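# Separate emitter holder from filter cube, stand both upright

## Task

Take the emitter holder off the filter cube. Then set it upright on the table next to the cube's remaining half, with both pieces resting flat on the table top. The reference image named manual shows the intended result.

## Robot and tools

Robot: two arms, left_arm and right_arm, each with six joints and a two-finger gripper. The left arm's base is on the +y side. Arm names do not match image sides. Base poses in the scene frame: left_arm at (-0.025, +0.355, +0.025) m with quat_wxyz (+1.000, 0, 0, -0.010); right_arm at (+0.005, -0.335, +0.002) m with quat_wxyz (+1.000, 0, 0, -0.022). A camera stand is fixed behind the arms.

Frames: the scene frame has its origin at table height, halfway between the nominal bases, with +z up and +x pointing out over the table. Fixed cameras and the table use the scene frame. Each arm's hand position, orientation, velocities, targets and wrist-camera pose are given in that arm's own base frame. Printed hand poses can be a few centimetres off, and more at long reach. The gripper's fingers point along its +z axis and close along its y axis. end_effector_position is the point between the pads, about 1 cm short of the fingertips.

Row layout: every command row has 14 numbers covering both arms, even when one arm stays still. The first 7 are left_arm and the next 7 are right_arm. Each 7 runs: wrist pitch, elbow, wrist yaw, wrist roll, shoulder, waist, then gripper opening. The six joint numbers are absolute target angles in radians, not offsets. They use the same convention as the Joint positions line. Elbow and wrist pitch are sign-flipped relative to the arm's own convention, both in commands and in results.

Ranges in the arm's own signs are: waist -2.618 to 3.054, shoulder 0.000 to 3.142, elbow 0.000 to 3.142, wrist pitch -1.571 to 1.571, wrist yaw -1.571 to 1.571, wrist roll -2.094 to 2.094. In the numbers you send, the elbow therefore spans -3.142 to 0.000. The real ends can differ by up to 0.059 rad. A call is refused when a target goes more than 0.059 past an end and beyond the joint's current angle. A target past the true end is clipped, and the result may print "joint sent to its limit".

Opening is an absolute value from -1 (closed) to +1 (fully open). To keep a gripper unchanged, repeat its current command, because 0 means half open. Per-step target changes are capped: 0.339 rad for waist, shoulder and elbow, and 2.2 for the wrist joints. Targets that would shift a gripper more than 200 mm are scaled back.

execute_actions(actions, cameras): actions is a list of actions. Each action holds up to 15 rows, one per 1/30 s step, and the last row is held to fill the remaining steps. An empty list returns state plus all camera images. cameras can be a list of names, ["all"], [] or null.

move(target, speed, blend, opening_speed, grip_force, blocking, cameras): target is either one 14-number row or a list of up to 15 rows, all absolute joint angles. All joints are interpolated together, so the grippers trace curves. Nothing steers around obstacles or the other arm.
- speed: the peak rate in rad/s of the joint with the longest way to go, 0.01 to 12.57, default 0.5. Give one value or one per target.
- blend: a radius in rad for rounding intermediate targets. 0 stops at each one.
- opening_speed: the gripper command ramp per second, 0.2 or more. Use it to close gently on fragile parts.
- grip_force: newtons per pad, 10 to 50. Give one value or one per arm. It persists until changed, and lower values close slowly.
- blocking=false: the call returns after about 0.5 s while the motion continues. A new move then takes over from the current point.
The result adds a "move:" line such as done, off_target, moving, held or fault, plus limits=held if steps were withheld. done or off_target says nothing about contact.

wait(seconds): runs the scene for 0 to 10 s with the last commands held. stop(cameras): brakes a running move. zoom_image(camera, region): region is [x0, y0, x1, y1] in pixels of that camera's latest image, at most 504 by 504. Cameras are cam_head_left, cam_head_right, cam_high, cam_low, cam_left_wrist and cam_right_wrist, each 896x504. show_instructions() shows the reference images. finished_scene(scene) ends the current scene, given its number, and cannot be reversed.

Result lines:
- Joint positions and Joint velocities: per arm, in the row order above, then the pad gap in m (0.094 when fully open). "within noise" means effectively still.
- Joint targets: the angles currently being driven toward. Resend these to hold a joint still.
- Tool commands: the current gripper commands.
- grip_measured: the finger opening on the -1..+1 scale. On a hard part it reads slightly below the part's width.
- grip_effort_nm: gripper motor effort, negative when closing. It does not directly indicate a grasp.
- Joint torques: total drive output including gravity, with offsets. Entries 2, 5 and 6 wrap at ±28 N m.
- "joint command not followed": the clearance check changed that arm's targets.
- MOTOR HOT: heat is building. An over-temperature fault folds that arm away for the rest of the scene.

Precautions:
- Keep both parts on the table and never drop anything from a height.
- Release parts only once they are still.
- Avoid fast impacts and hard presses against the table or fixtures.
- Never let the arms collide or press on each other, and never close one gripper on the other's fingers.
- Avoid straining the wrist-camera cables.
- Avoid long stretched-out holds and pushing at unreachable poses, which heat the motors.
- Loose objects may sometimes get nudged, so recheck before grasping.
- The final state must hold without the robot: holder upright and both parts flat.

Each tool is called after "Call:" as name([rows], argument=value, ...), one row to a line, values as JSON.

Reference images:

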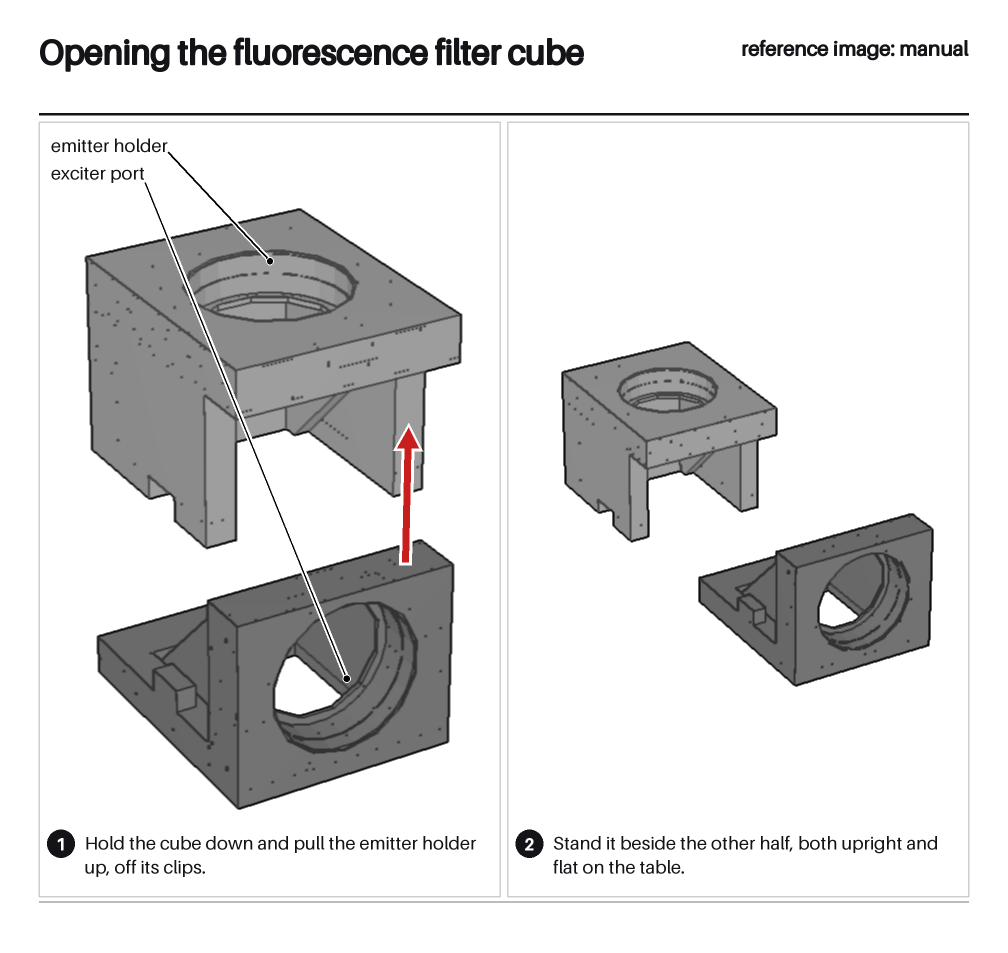

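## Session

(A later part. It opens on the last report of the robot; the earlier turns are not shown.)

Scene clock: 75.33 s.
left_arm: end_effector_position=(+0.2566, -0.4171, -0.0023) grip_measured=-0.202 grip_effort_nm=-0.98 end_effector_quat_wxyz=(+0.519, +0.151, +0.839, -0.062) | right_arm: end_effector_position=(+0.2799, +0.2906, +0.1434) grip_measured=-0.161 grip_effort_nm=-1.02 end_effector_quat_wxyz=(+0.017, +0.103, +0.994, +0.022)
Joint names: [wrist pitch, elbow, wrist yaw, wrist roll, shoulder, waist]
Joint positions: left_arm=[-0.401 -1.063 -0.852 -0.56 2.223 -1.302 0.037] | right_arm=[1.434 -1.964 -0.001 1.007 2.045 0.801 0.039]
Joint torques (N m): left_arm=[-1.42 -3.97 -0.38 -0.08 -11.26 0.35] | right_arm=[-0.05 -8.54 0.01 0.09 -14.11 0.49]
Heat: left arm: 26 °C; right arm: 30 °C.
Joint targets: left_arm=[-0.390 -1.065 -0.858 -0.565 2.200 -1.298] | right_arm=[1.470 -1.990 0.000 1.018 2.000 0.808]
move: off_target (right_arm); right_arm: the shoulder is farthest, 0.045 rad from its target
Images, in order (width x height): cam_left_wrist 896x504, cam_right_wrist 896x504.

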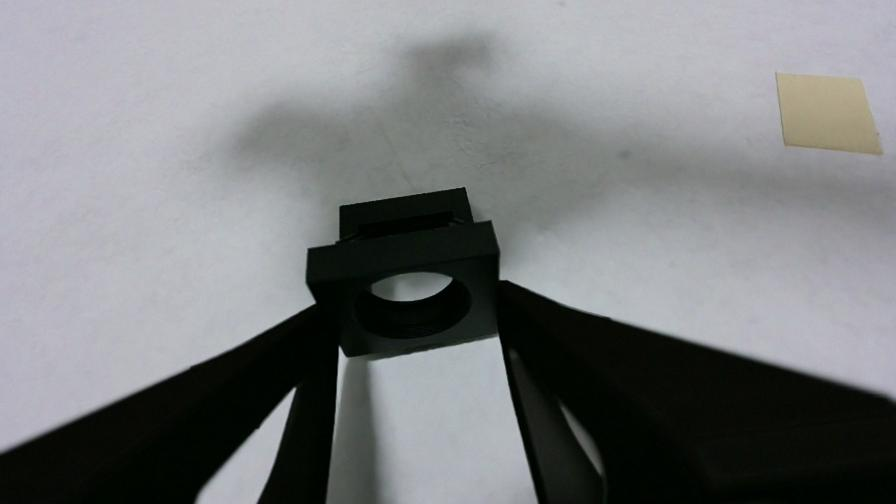

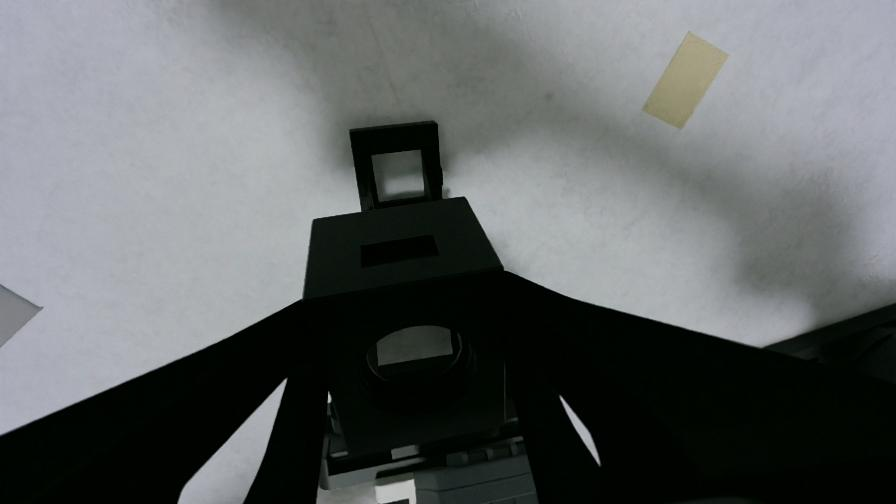

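Call:
move(target=[-0.535,-1.072,-0.858,-0.565,2.297,-1.298,-0.35,1.493,-2.225,0,0.837,2.28,0.623,-0.3], speed=0.3, cameras=["cam_right_wrist","cam_left_wrist","cam_head_left","cam_low"])

Call:
zoom_image(camera="cam_low", region=[400, 210, 500, 300])

Scene clock: 78.27 s.
left_arm: end_effector_position=(+0.2594, -0.4258, -0.0060) grip_measured=-0.202 grip_effort_nm=-0.98 end_effector_quat_wxyz=(+0.534, +0.132, +0.830, -0.089) | right_arm: end_effector_position=(+0.3628, +0.2639, +0.1146) grip_measured=-0.161 grip_effort_nm=-1.02 end_effector_quat_wxyz=(+0.016, +0.107, +0.994, +0.017)
Joint names: [wrist pitch, elbow, wrist yaw, wrist roll, shoulder, waist]
Joint positions: left_arm=[-0.523 -1.063 -0.856 -0.56 2.27 -1.302 0.037] | right_arm=[1.458 -2.198 -0.004 0.84 2.265 0.625 0.039]
Joint torques (N m): left_arm=[-1.73 -4.37 -0.33 -0.1 -7.86 0.4] | right_arm=[0.01 -8.66 0.05 -0.05 -10.78 -0.23]
Heat: left arm: 26 °C; right arm: 30 °C.
Joint targets: left_arm=[-0.535 -1.072 -0.858 -0.565 2.297 -1.298] | right_arm=[1.493 -2.225 0.000 0.837 2.280 0.623]
move: done
Images, in order (width x height): cam_head_left 896x504, cam_low 896x504, cam_left_wrist 896x504, cam_right_wrist 896x504.

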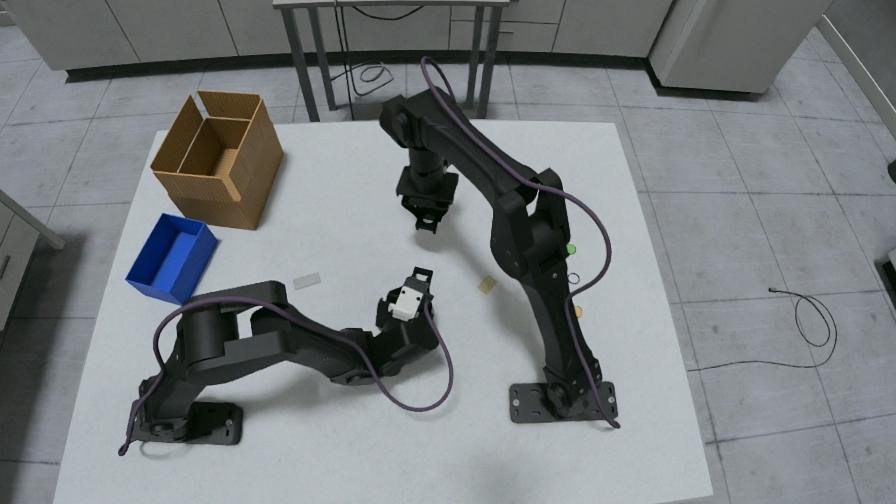

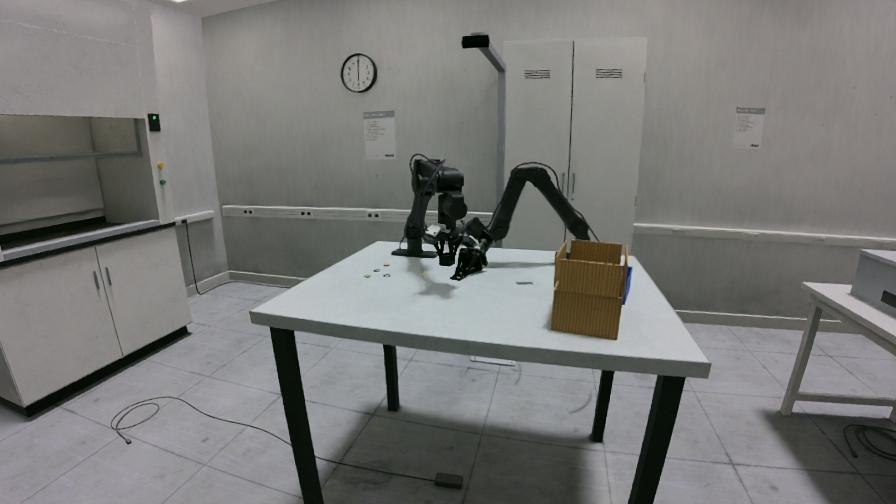

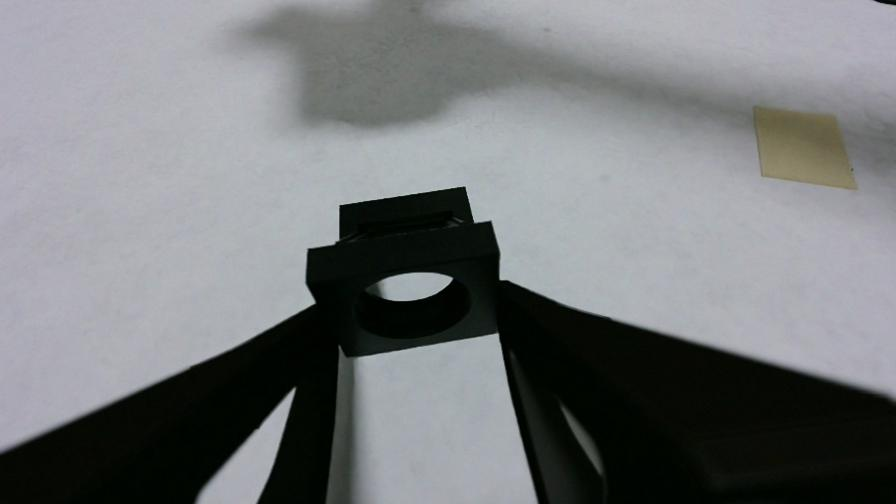

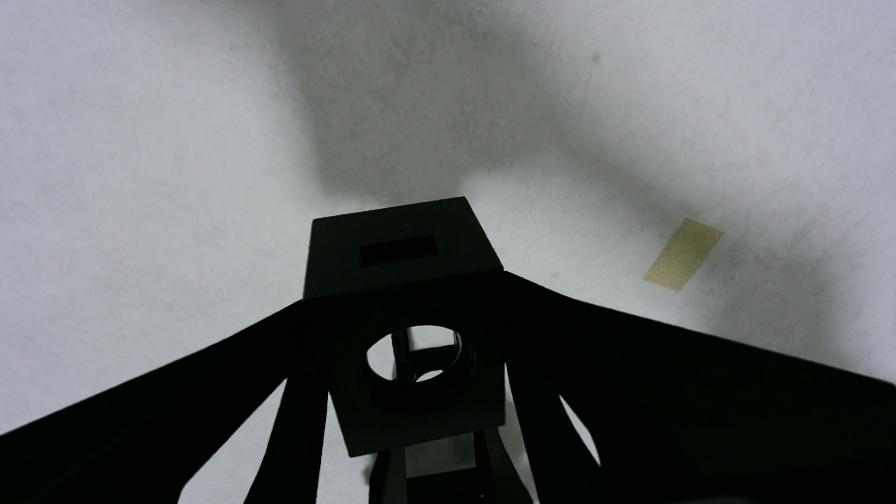

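Scaled by 5.040 from the camera's 896x504 image, which has a finer 1280x720 frame.

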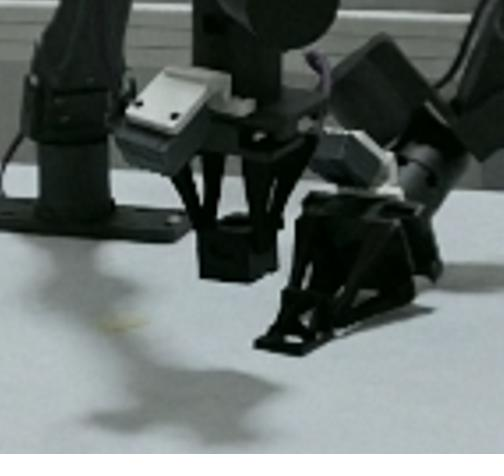

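Call:
move(target=[-0.535,-1.072,-0.858,-0.565,2.297,-1.298,0.3,1.32,-2.008,0,0.837,2.29,0.623,-0.3], speed=0.3, opening_speed=0.5, cameras=["cam_right_wrist","cam_left_wrist","cam_low"])

Call:
zoom_image(camera="cam_low", region=[400, 210, 500, 300])

Scene clock: 80.40 s.
left_arm: end_effector_position=(+0.2594, -0.4258, -0.0060) grip_measured=+0.298 grip_effort_nm=0.14 end_effector_quat_wxyz=(+0.534, +0.132, +0.830, -0.089) | right_arm: end_effector_position=(+0.3587, +0.2609, +0.0642) grip_measured=-0.161 grip_effort_nm=-1.02 end_effector_quat_wxyz=(+0.000, +0.107, +0.994, +0.002)
Joint names: [wrist pitch, elbow, wrist yaw, wrist roll, shoulder, waist]
Joint positions: left_arm=[-0.523 -1.063 -0.856 -0.56 2.27 -1.302 0.061] | right_arm=[1.308 -2.014 -0.004 0.84 2.275 0.625 0.039]
Joint torques (N m): left_arm=[-1.72 -4.33 -0.32 -0.09 -7.88 0.36] | right_arm=[-0.15 -5.31 0.03 -0.04 -10.91 -0.23]
Heat: left arm: 26 °C; right arm: 30 °C.
Joint targets: left_arm=[-0.535 -1.072 -0.858 -0.565 2.297 -1.298] | right_arm=[1.320 -2.008 0.000 0.837 2.290 0.623]
move: done
Images, in order (width x height): cam_low 896x504, cam_left_wrist 896x504, cam_right_wrist 896x504.

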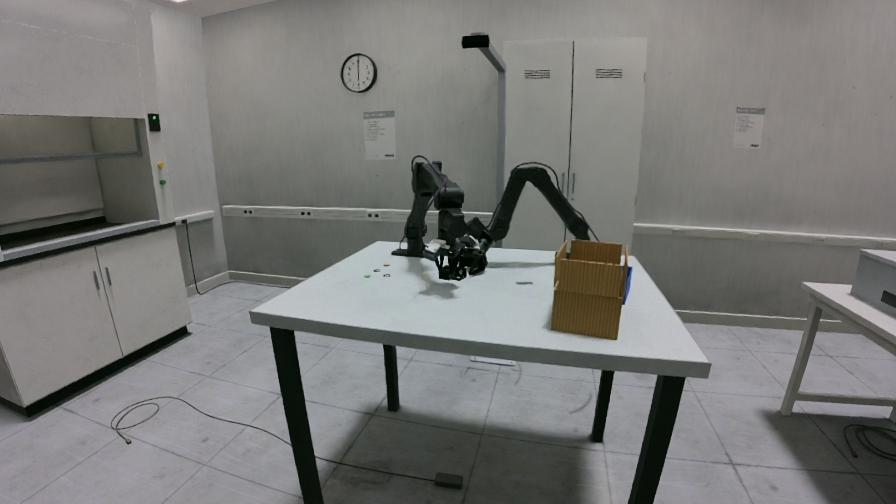

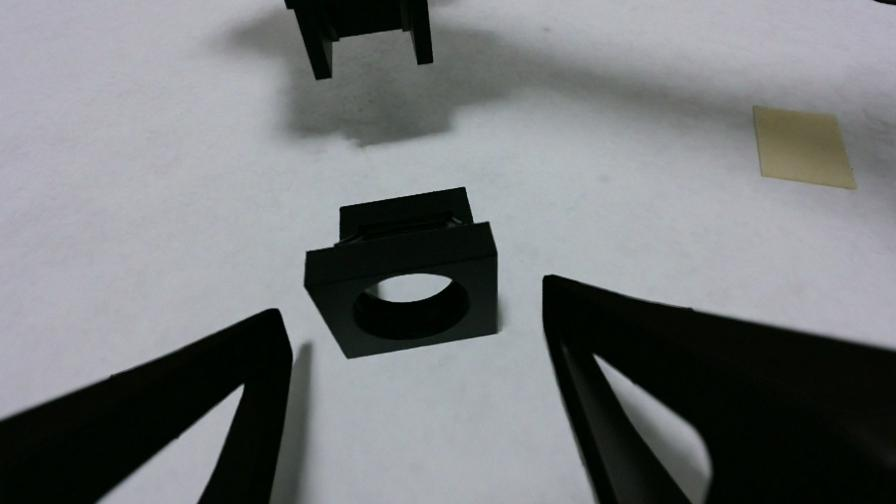

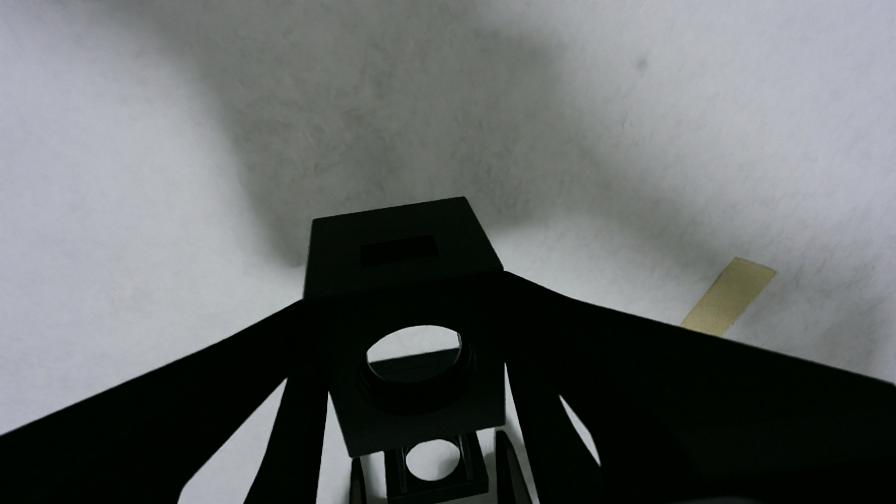

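Scaled by 5.040 from the camera's 896x504 image, which has a finer 1280x720 frame.

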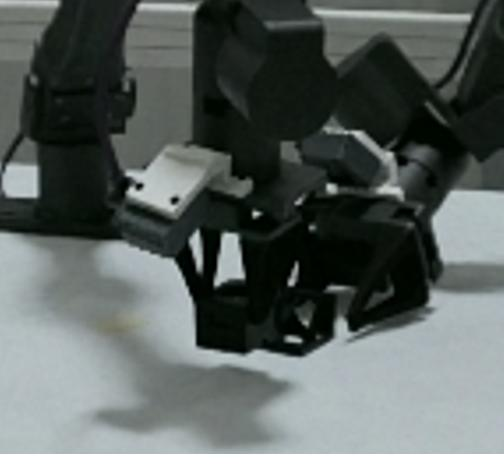

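Call:
move([
  [-0.535,-1.072,-0.858,-0.565,2.297,-1.298,0.98,1.32,-2.008,0,0.837,2.29,0.623,-0.3],
  [-0.444,-0.989,-0.935,-0.659,2.20,-1.387,0.98,1.25,-1.941,0,0.837,2.29,0.623,-0.3],
], speed=0.3, cameras=["cam_right_wrist","cam_left_wrist","cam_low"])

Call:
zoom_image(camera="cam_low", region=[420, 230, 480, 290])

Scene clock: 82.43 s.
left_arm: end_effector_position=(+0.2246, -0.4145, -0.0106) grip_measured=+0.978 grip_effort_nm=0.14 end_effector_quat_wxyz=(+0.532, +0.135, +0.832, -0.082) | right_arm: end_effector_position=(+0.3588, +0.2609, +0.0477) grip_measured=-0.161 grip_effort_nm=-1.02 end_effector_quat_wxyz=(+0.001, +0.107, +0.994, +0.004)
Joint names: [wrist pitch, elbow, wrist yaw, wrist roll, shoulder, waist]
Joint positions: left_arm=[-0.469 -0.999 -0.922 -0.649 2.237 -1.386 0.093] | right_arm=[1.238 -1.949 -0.004 0.84 2.275 0.625 0.039]
Joint torques (N m): left_arm=[-1.25 -2.74 -0.45 -0.1 -12.12 -0.08] | right_arm=[-0.18 -5.19 0.04 -0.05 -10.85 -0.27]
Heat: left arm: 26 °C; right arm: 30 °C.
Joint targets: left_arm=[-0.444 -0.989 -0.935 -0.659 2.200 -1.387] | right_arm=[1.250 -1.941 0.000 0.837 2.290 0.623]
move: off_target (left_arm); left_arm: the shoulder is farthest, 0.037 rad from its target
Images, in order (width x height): cam_low 896x504, cam_left_wrist 896x504, cam_right_wrist 896x504.

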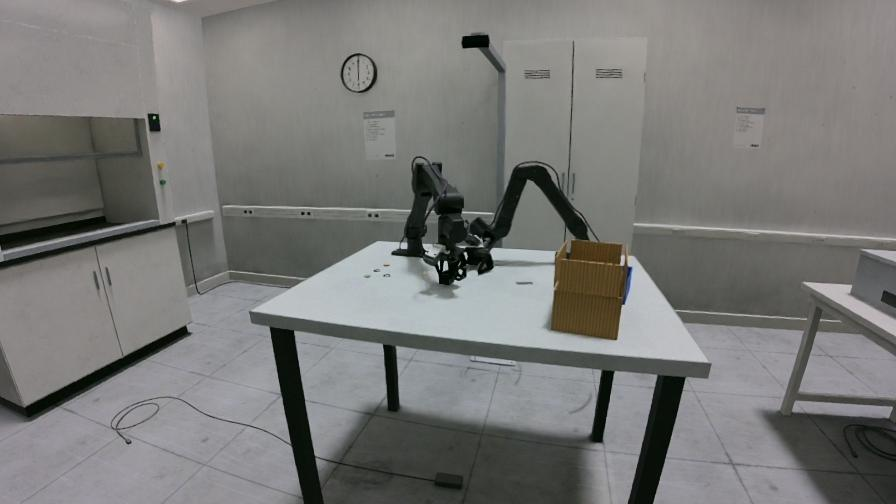

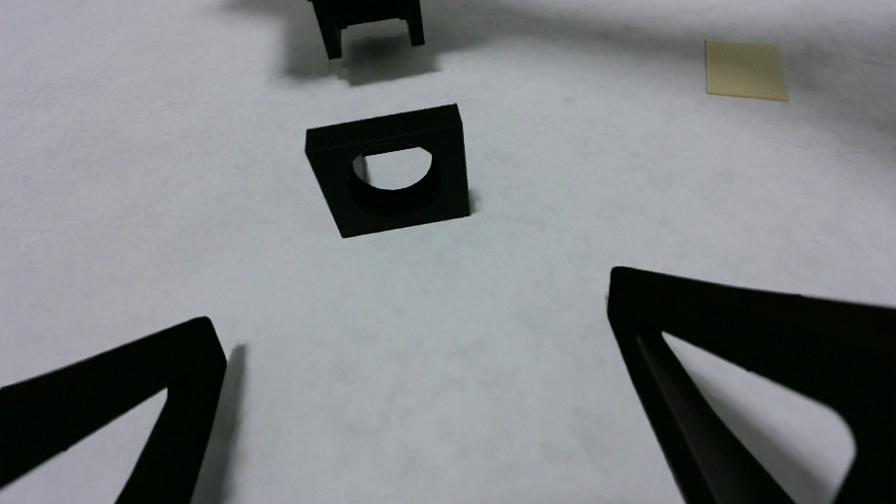

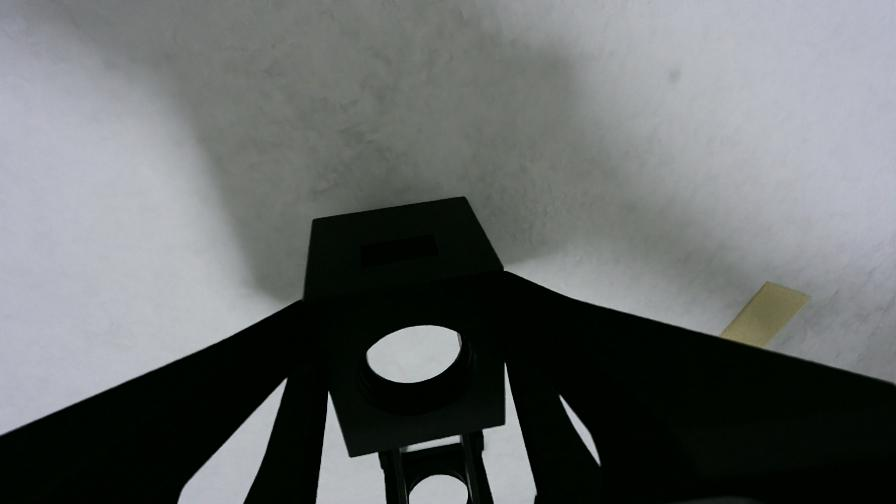

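Scaled by 8.400 from the camera's 896x504 image, which has a finer 1280x720 frame.

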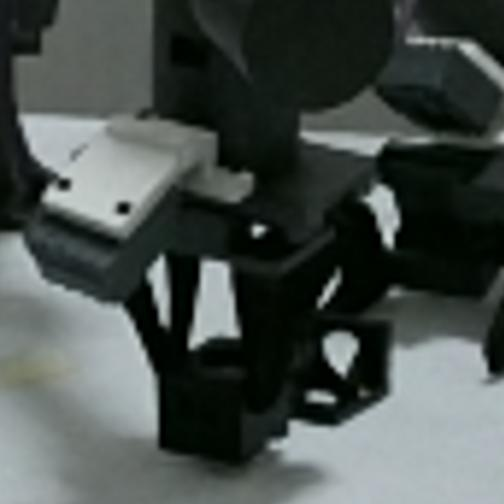

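Call:
move(target=[-0.332,-0.847,-0.976,-0.764,2.036,-1.46,0.98,1.222,-1.913,0,0.837,2.29,0.623,-0.3], speed=0.3, cameras=["cam_right_wrist","cam_left_wrist","cam_low"])

Call:
zoom_image(camera="cam_low", region=[420, 230, 480, 290])

Call:
zoom_image(camera="cam_left_wrist", region=[240, 0, 500, 260])

Scene clock: 84.20 s.
left_arm: end_effector_position=(+0.1943, -0.3807, +0.0093) grip_measured=+0.979 grip_effort_nm=0.13 end_effector_quat_wxyz=(+0.525, +0.137, +0.837, -0.078) | right_arm: end_effector_position=(+0.3584, +0.2607, +0.0409) grip_measured=-0.161 grip_effort_nm=-1.02 end_effector_quat_wxyz=(+0.001, +0.107, +0.994, +0.004)
Joint names: [wrist pitch, elbow, wrist yaw, wrist roll, shoulder, waist]
Joint positions: left_arm=[-0.347 -0.856 -0.959 -0.752 2.07 -1.454 0.093] | right_arm=[1.211 -1.922 -0.004 0.84 2.275 0.625 0.039]
Joint torques (N m): left_arm=[-1.23 -2.71 -0.51 -0.12 -10.63 -0.44] | right_arm=[-0.16 -5.07 0.05 -0.04 -10.81 -0.24]
Heat: left arm: 26 °C; right arm: 30 °C.
Joint targets: left_arm=[-0.332 -0.847 -0.976 -0.764 2.036 -1.460] | right_arm=[1.222 -1.913 0.000 0.837 2.290 0.623]
move: done
Images, in order (width x height): cam_low 896x504, cam_left_wrist 896x504, cam_right_wrist 896x504.

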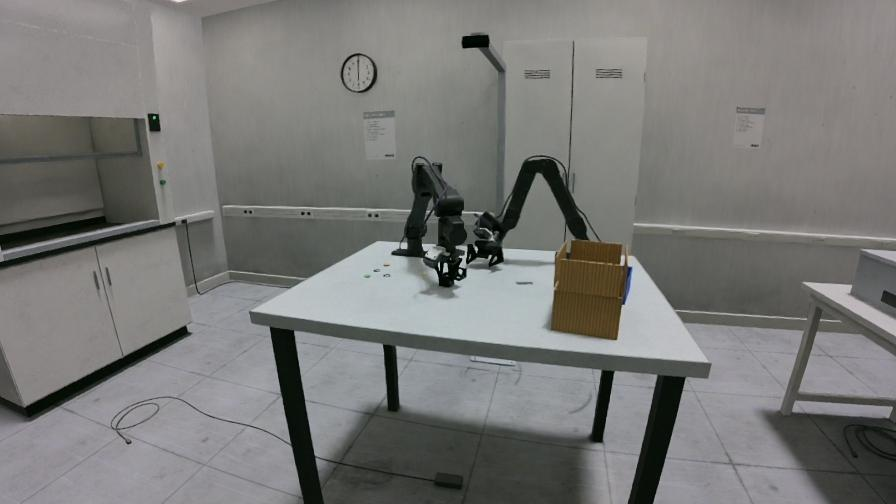

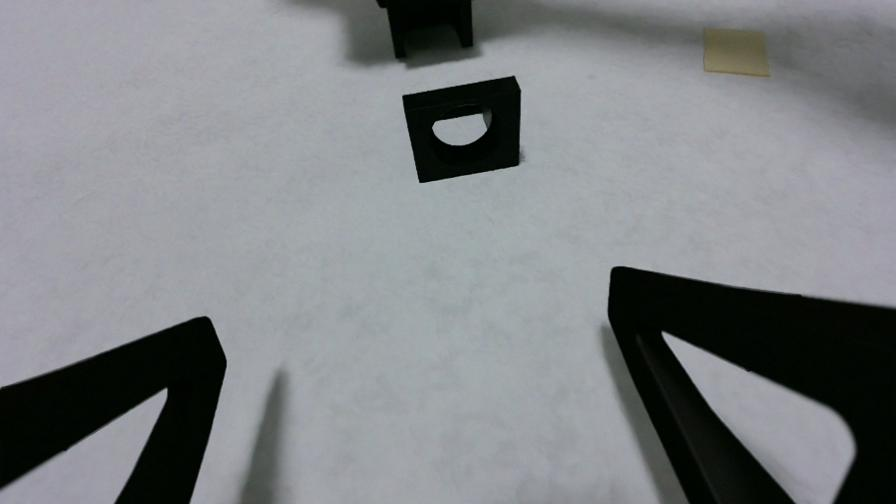

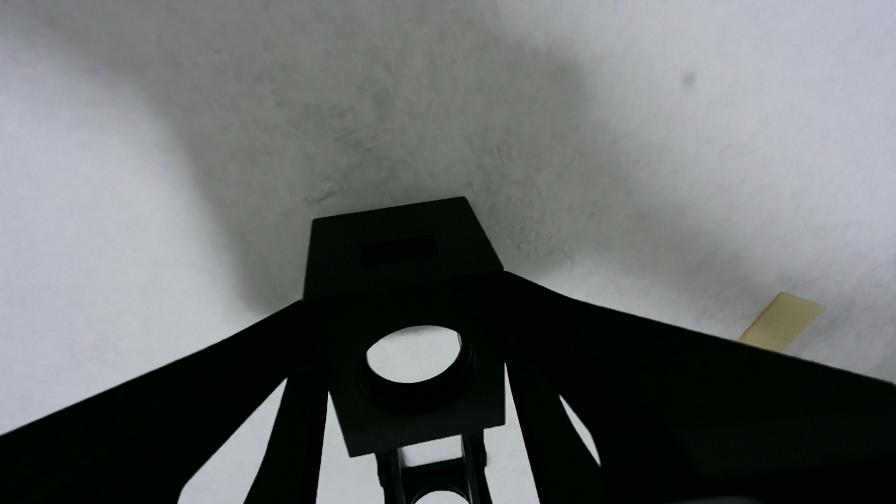

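Scaled by 8.400 from the camera's 896x504 image, which has a finer 1280x720 frame.

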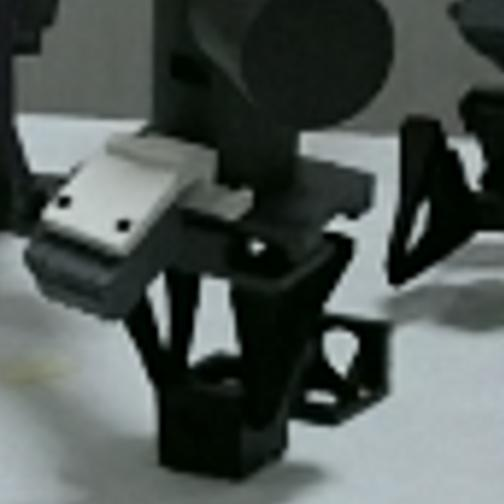

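Scaled by 1.938 from the camera's 896x504 image, which has a finer 1280x720 frame.

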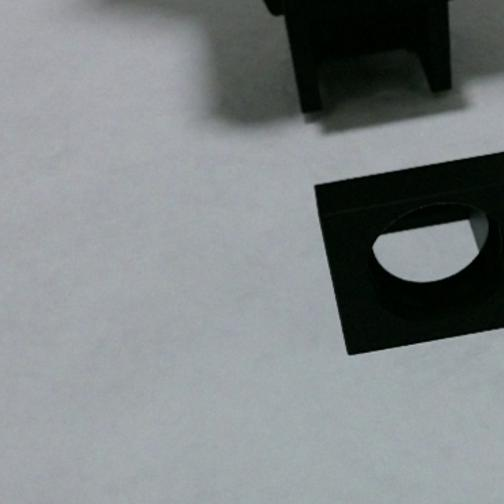

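Call:
move(target=[-0.332,-0.847,-0.976,-0.764,2.036,-1.46,0.98,1.206,-1.897,0,0.837,2.29,0.623,-0.3], speed=0.1, cameras=["cam_low","cam_left_wrist"])

Call:
zoom_image(camera="cam_low", region=[420, 250, 470, 300])

Call:
zoom_image(camera="cam_left_wrist", region=[340, 0, 540, 200])

Scene clock: 85.27 s.
left_arm: end_effector_position=(+0.1943, -0.3807, +0.0092) grip_measured=+0.979 grip_effort_nm=0.13 end_effector_quat_wxyz=(+0.525, +0.137, +0.837, -0.078) | right_arm: end_effector_position=(+0.3581, +0.2605, +0.0389) grip_measured=-0.161 grip_effort_nm=-1.02 end_effector_quat_wxyz=(+0.001, +0.107, +0.994, +0.004)
Joint names: [wrist pitch, elbow, wrist yaw, wrist roll, shoulder, waist]
Joint positions: left_arm=[-0.347 -0.856 -0.959 -0.752 2.07 -1.454 0.093] | right_arm=[1.203 -1.914 -0.004 0.84 2.275 0.625 0.039]
Joint torques (N m): left_arm=[-1.24 -2.85 -0.54 -0.15 -10.65 -0.43] | right_arm=[-0.26 -4.3 0.03 -0.05 -10.81 -0.21]
Heat: left arm: 26 °C; right arm: 30 °C.
Joint targets: left_arm=[-0.332 -0.847 -0.976 -0.764 2.036 -1.460] | right_arm=[1.206 -1.897 0.000 0.837 2.290 0.623]
move: done
Images, in order (width x height): cam_low 896x504, cam_left_wrist 896x504.

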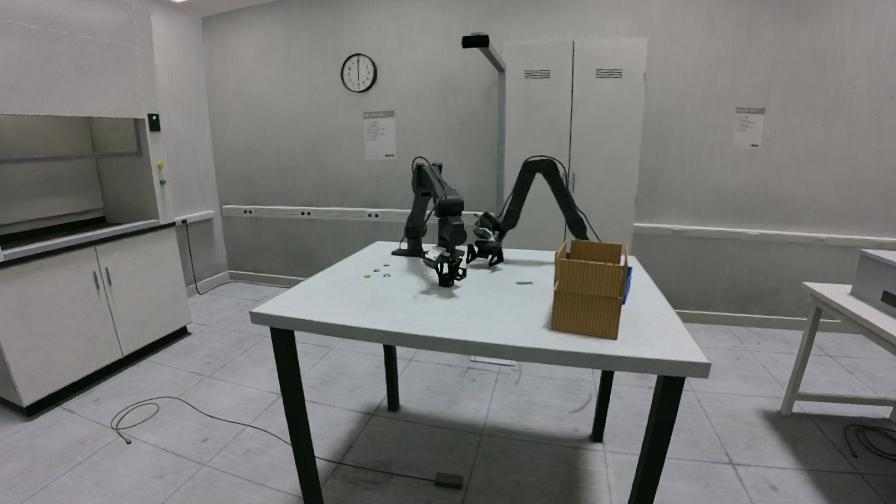

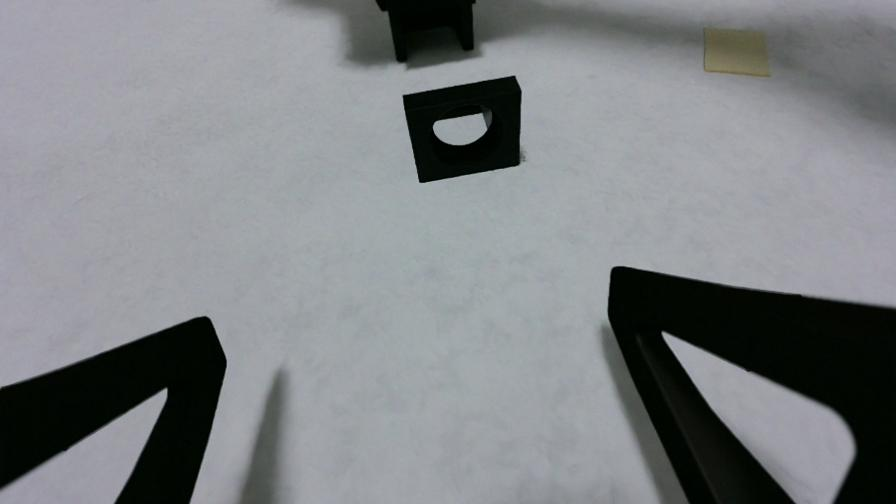

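Scaled by 10.080 from the camera's 896x504 image, which has a finer 1280x720 frame.

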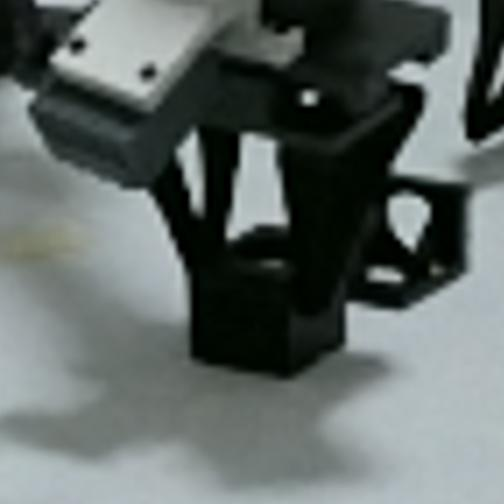

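Scaled by 2.520 from the camera's 896x504 image, which has a finer 1280x720 frame.

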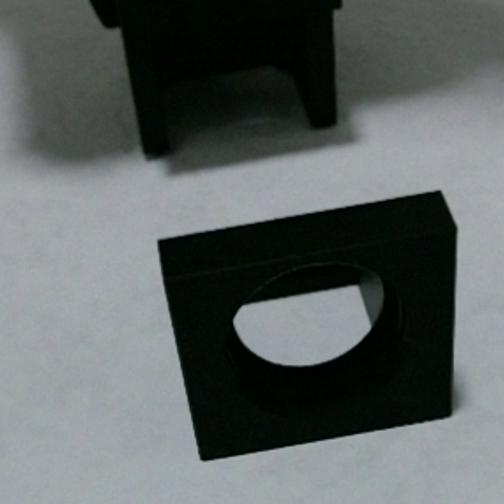

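Call:
move(target=[-0.332,-0.847,-0.976,-0.764,2.036,-1.46,0.98,1.19,-1.881,0,0.837,2.29,0.623,-0.3], speed=0.1, cameras=["cam_low"])

Call:
zoom_image(camera="cam_low", region=[420, 250, 470, 300])

Scene clock: 86.33 s.
left_arm: end_effector_position=(+0.1943, -0.3807, +0.0092) grip_measured=+0.979 grip_effort_nm=0.13 end_effector_quat_wxyz=(+0.525, +0.137, +0.837, -0.078) | right_arm: end_effector_position=(+0.3578, +0.2601, +0.0379) grip_measured=-0.161 grip_effort_nm=-1.02 end_effector_quat_wxyz=(+0.001, +0.107, +0.994, +0.003)
Joint names: [wrist pitch, elbow, wrist yaw, wrist roll, shoulder, waist]
Joint positions: left_arm=[-0.347 -0.856 -0.959 -0.752 2.07 -1.454 0.093] | right_arm=[1.2 -1.91 -0.003 0.84 2.275 0.625 0.039]
Joint torques (N m): left_arm=[-1.24 -2.74 -0.53 -0.16 -10.63 -0.47] | right_arm=[-0.38 -3.29 0.05 -0.04 -10.84 -0.2]
Heat: left arm: 26 °C; right arm: 30 °C.
Joint targets: left_arm=[-0.332 -0.847 -0.976 -0.764 2.036 -1.460] | right_arm=[1.190 -1.881 0.000 0.837 2.290 0.623]
move: done
Images, in order (width x height): cam_low 896x504.

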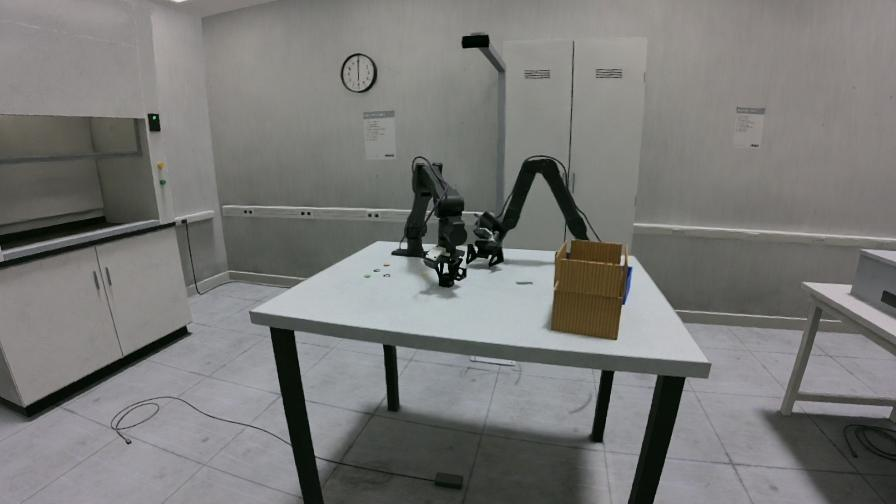

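Scaled by 10.080 from the camera's 896x504 image, which has a finer 1280x720 frame.

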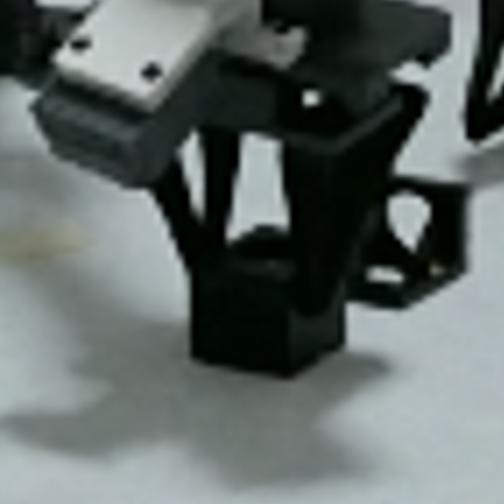

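Call:
move(target=[-0.332,-0.847,-0.976,-0.764,2.036,-1.46,0.98,1.195,-1.892,0,0.837,2.29,0.623,0.6], opening_speed=0.5, cameras=["cam_low"])

Call:
move(target=[-0.332,-0.847,-0.976,-0.764,2.036,-1.46,0.98,1.49,-2.225,0,0.837,2.25,0.623,0.9], speed=0.3, cameras=["cam_low","cam_head_left","cam_right_wrist"])

Call:
zoom_image(camera="cam_low", region=[420, 250, 490, 300])

Scene clock: 88.87 s.
left_arm: end_effector_position=(+0.1943, -0.3807, +0.0092) grip_measured=+0.979 grip_effort_nm=0.13 end_effector_quat_wxyz=(+0.525, +0.137, +0.837, -0.078) | right_arm: end_effector_position=(+0.3587, +0.2609, +0.0360) grip_measured=+0.597 grip_effort_nm=0.15 end_effector_quat_wxyz=(+0.003, +0.107, +0.994, +0.005)
Joint names: [wrist pitch, elbow, wrist yaw, wrist roll, shoulder, waist]
Joint positions: left_arm=[-0.347 -0.856 -0.959 -0.752 2.07 -1.454 0.093] | right_arm=[1.186 -1.902 -0.004 0.84 2.275 0.625 0.075]
Joint torques (N m): left_arm=[-1.24 -2.81 -0.55 -0.16 -10.65 -0.43] | right_arm=[-0.21 -5.01 0.05 -0.06 -10.78 -0.21]
Heat: left arm: 26 °C; right arm: 30 °C.
Joint targets: left_arm=[-0.332 -0.847 -0.976 -0.764 2.036 -1.460] | right_arm=[1.195 -1.892 0.000 0.837 2.290 0.623]
move: done
Images, in order (width x height): cam_low 896x504.

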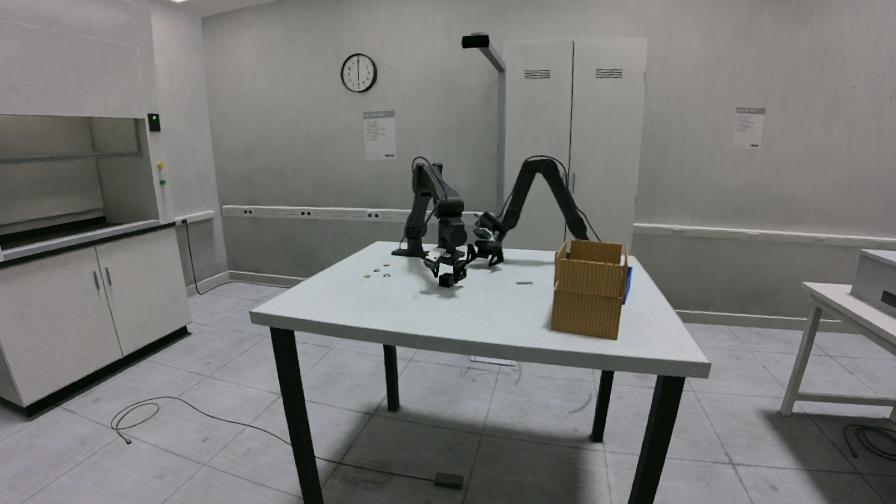

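Scene clock: 90.63 s.
left_arm: end_effector_position=(+0.1943, -0.3807, +0.0092) grip_measured=+0.979 grip_effort_nm=0.14 end_effector_quat_wxyz=(+0.525, +0.137, +0.837, -0.078) | right_arm: end_effector_position=(+0.3639, +0.2647, +0.1118) grip_measured=+0.897 grip_effort_nm=0.14 end_effector_quat_wxyz=(+0.014, +0.107, +0.994, +0.016)
Joint names: [wrist pitch, elbow, wrist yaw, wrist roll, shoulder, waist]
Joint positions: left_arm=[-0.347 -0.856 -0.959 -0.752 2.07 -1.454 0.093] | right_arm=[1.457 -2.203 -0.004 0.84 2.275 0.625 0.089]
Joint torques (N m): left_arm=[-1.25 -2.78 -0.55 -0.15 -10.63 -0.39] | right_arm=[-0.05 -8.08 0.01 -0.04 -14.13 -0.25]
Heat: left arm: 26 °C; right arm: 30 °C.
Joint targets: left_arm=[-0.332 -0.847 -0.976 -0.764 2.036 -1.460] | right_arm=[1.490 -2.225 0.000 0.837 2.250 0.623]
move: done
Images, in order (width x height): cam_head_left 896x504, cam_low 896x504, cam_right_wrist 896x504.

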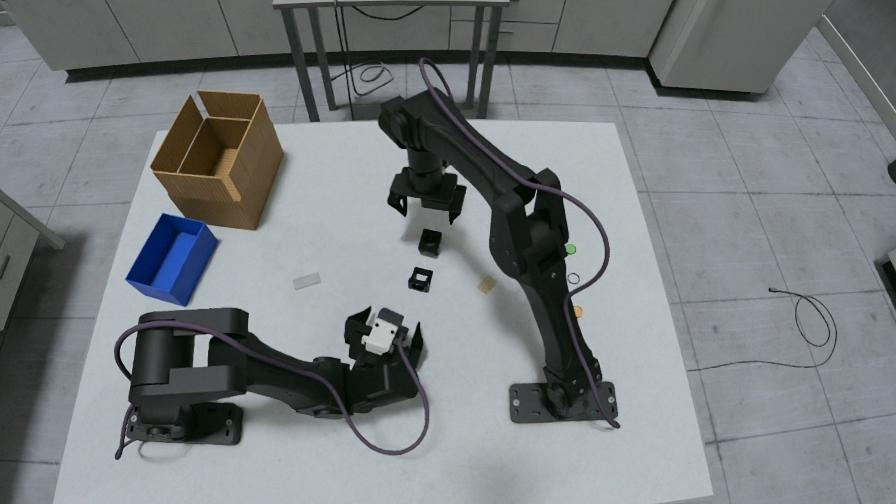

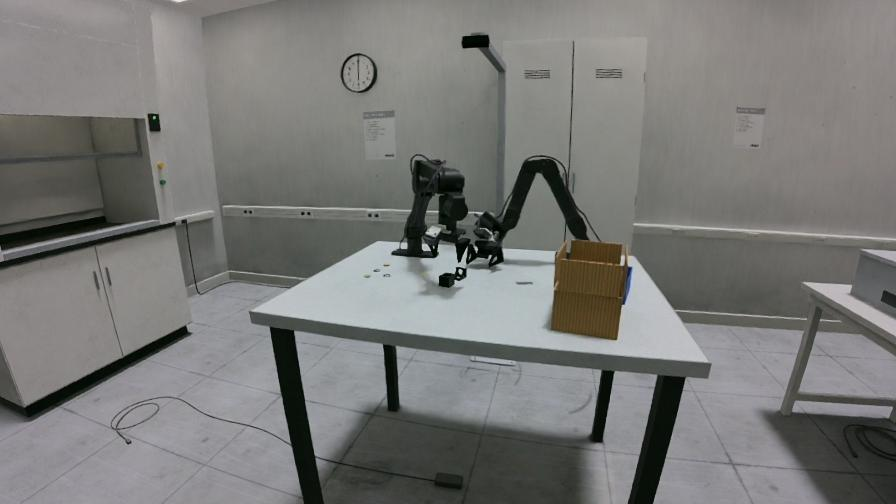

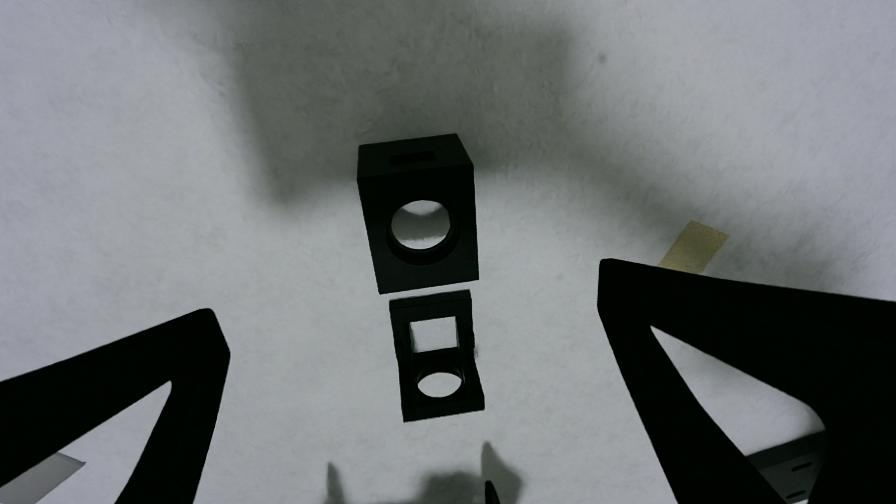

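Scaled by 7.200 from the camera's 896x504 image, which has a finer 1280x720 frame.

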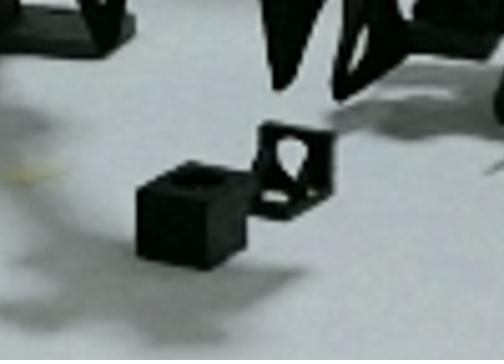

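Both stand flat.

Call:
finished_scene(scene=1)

The scene is finished: the task was done.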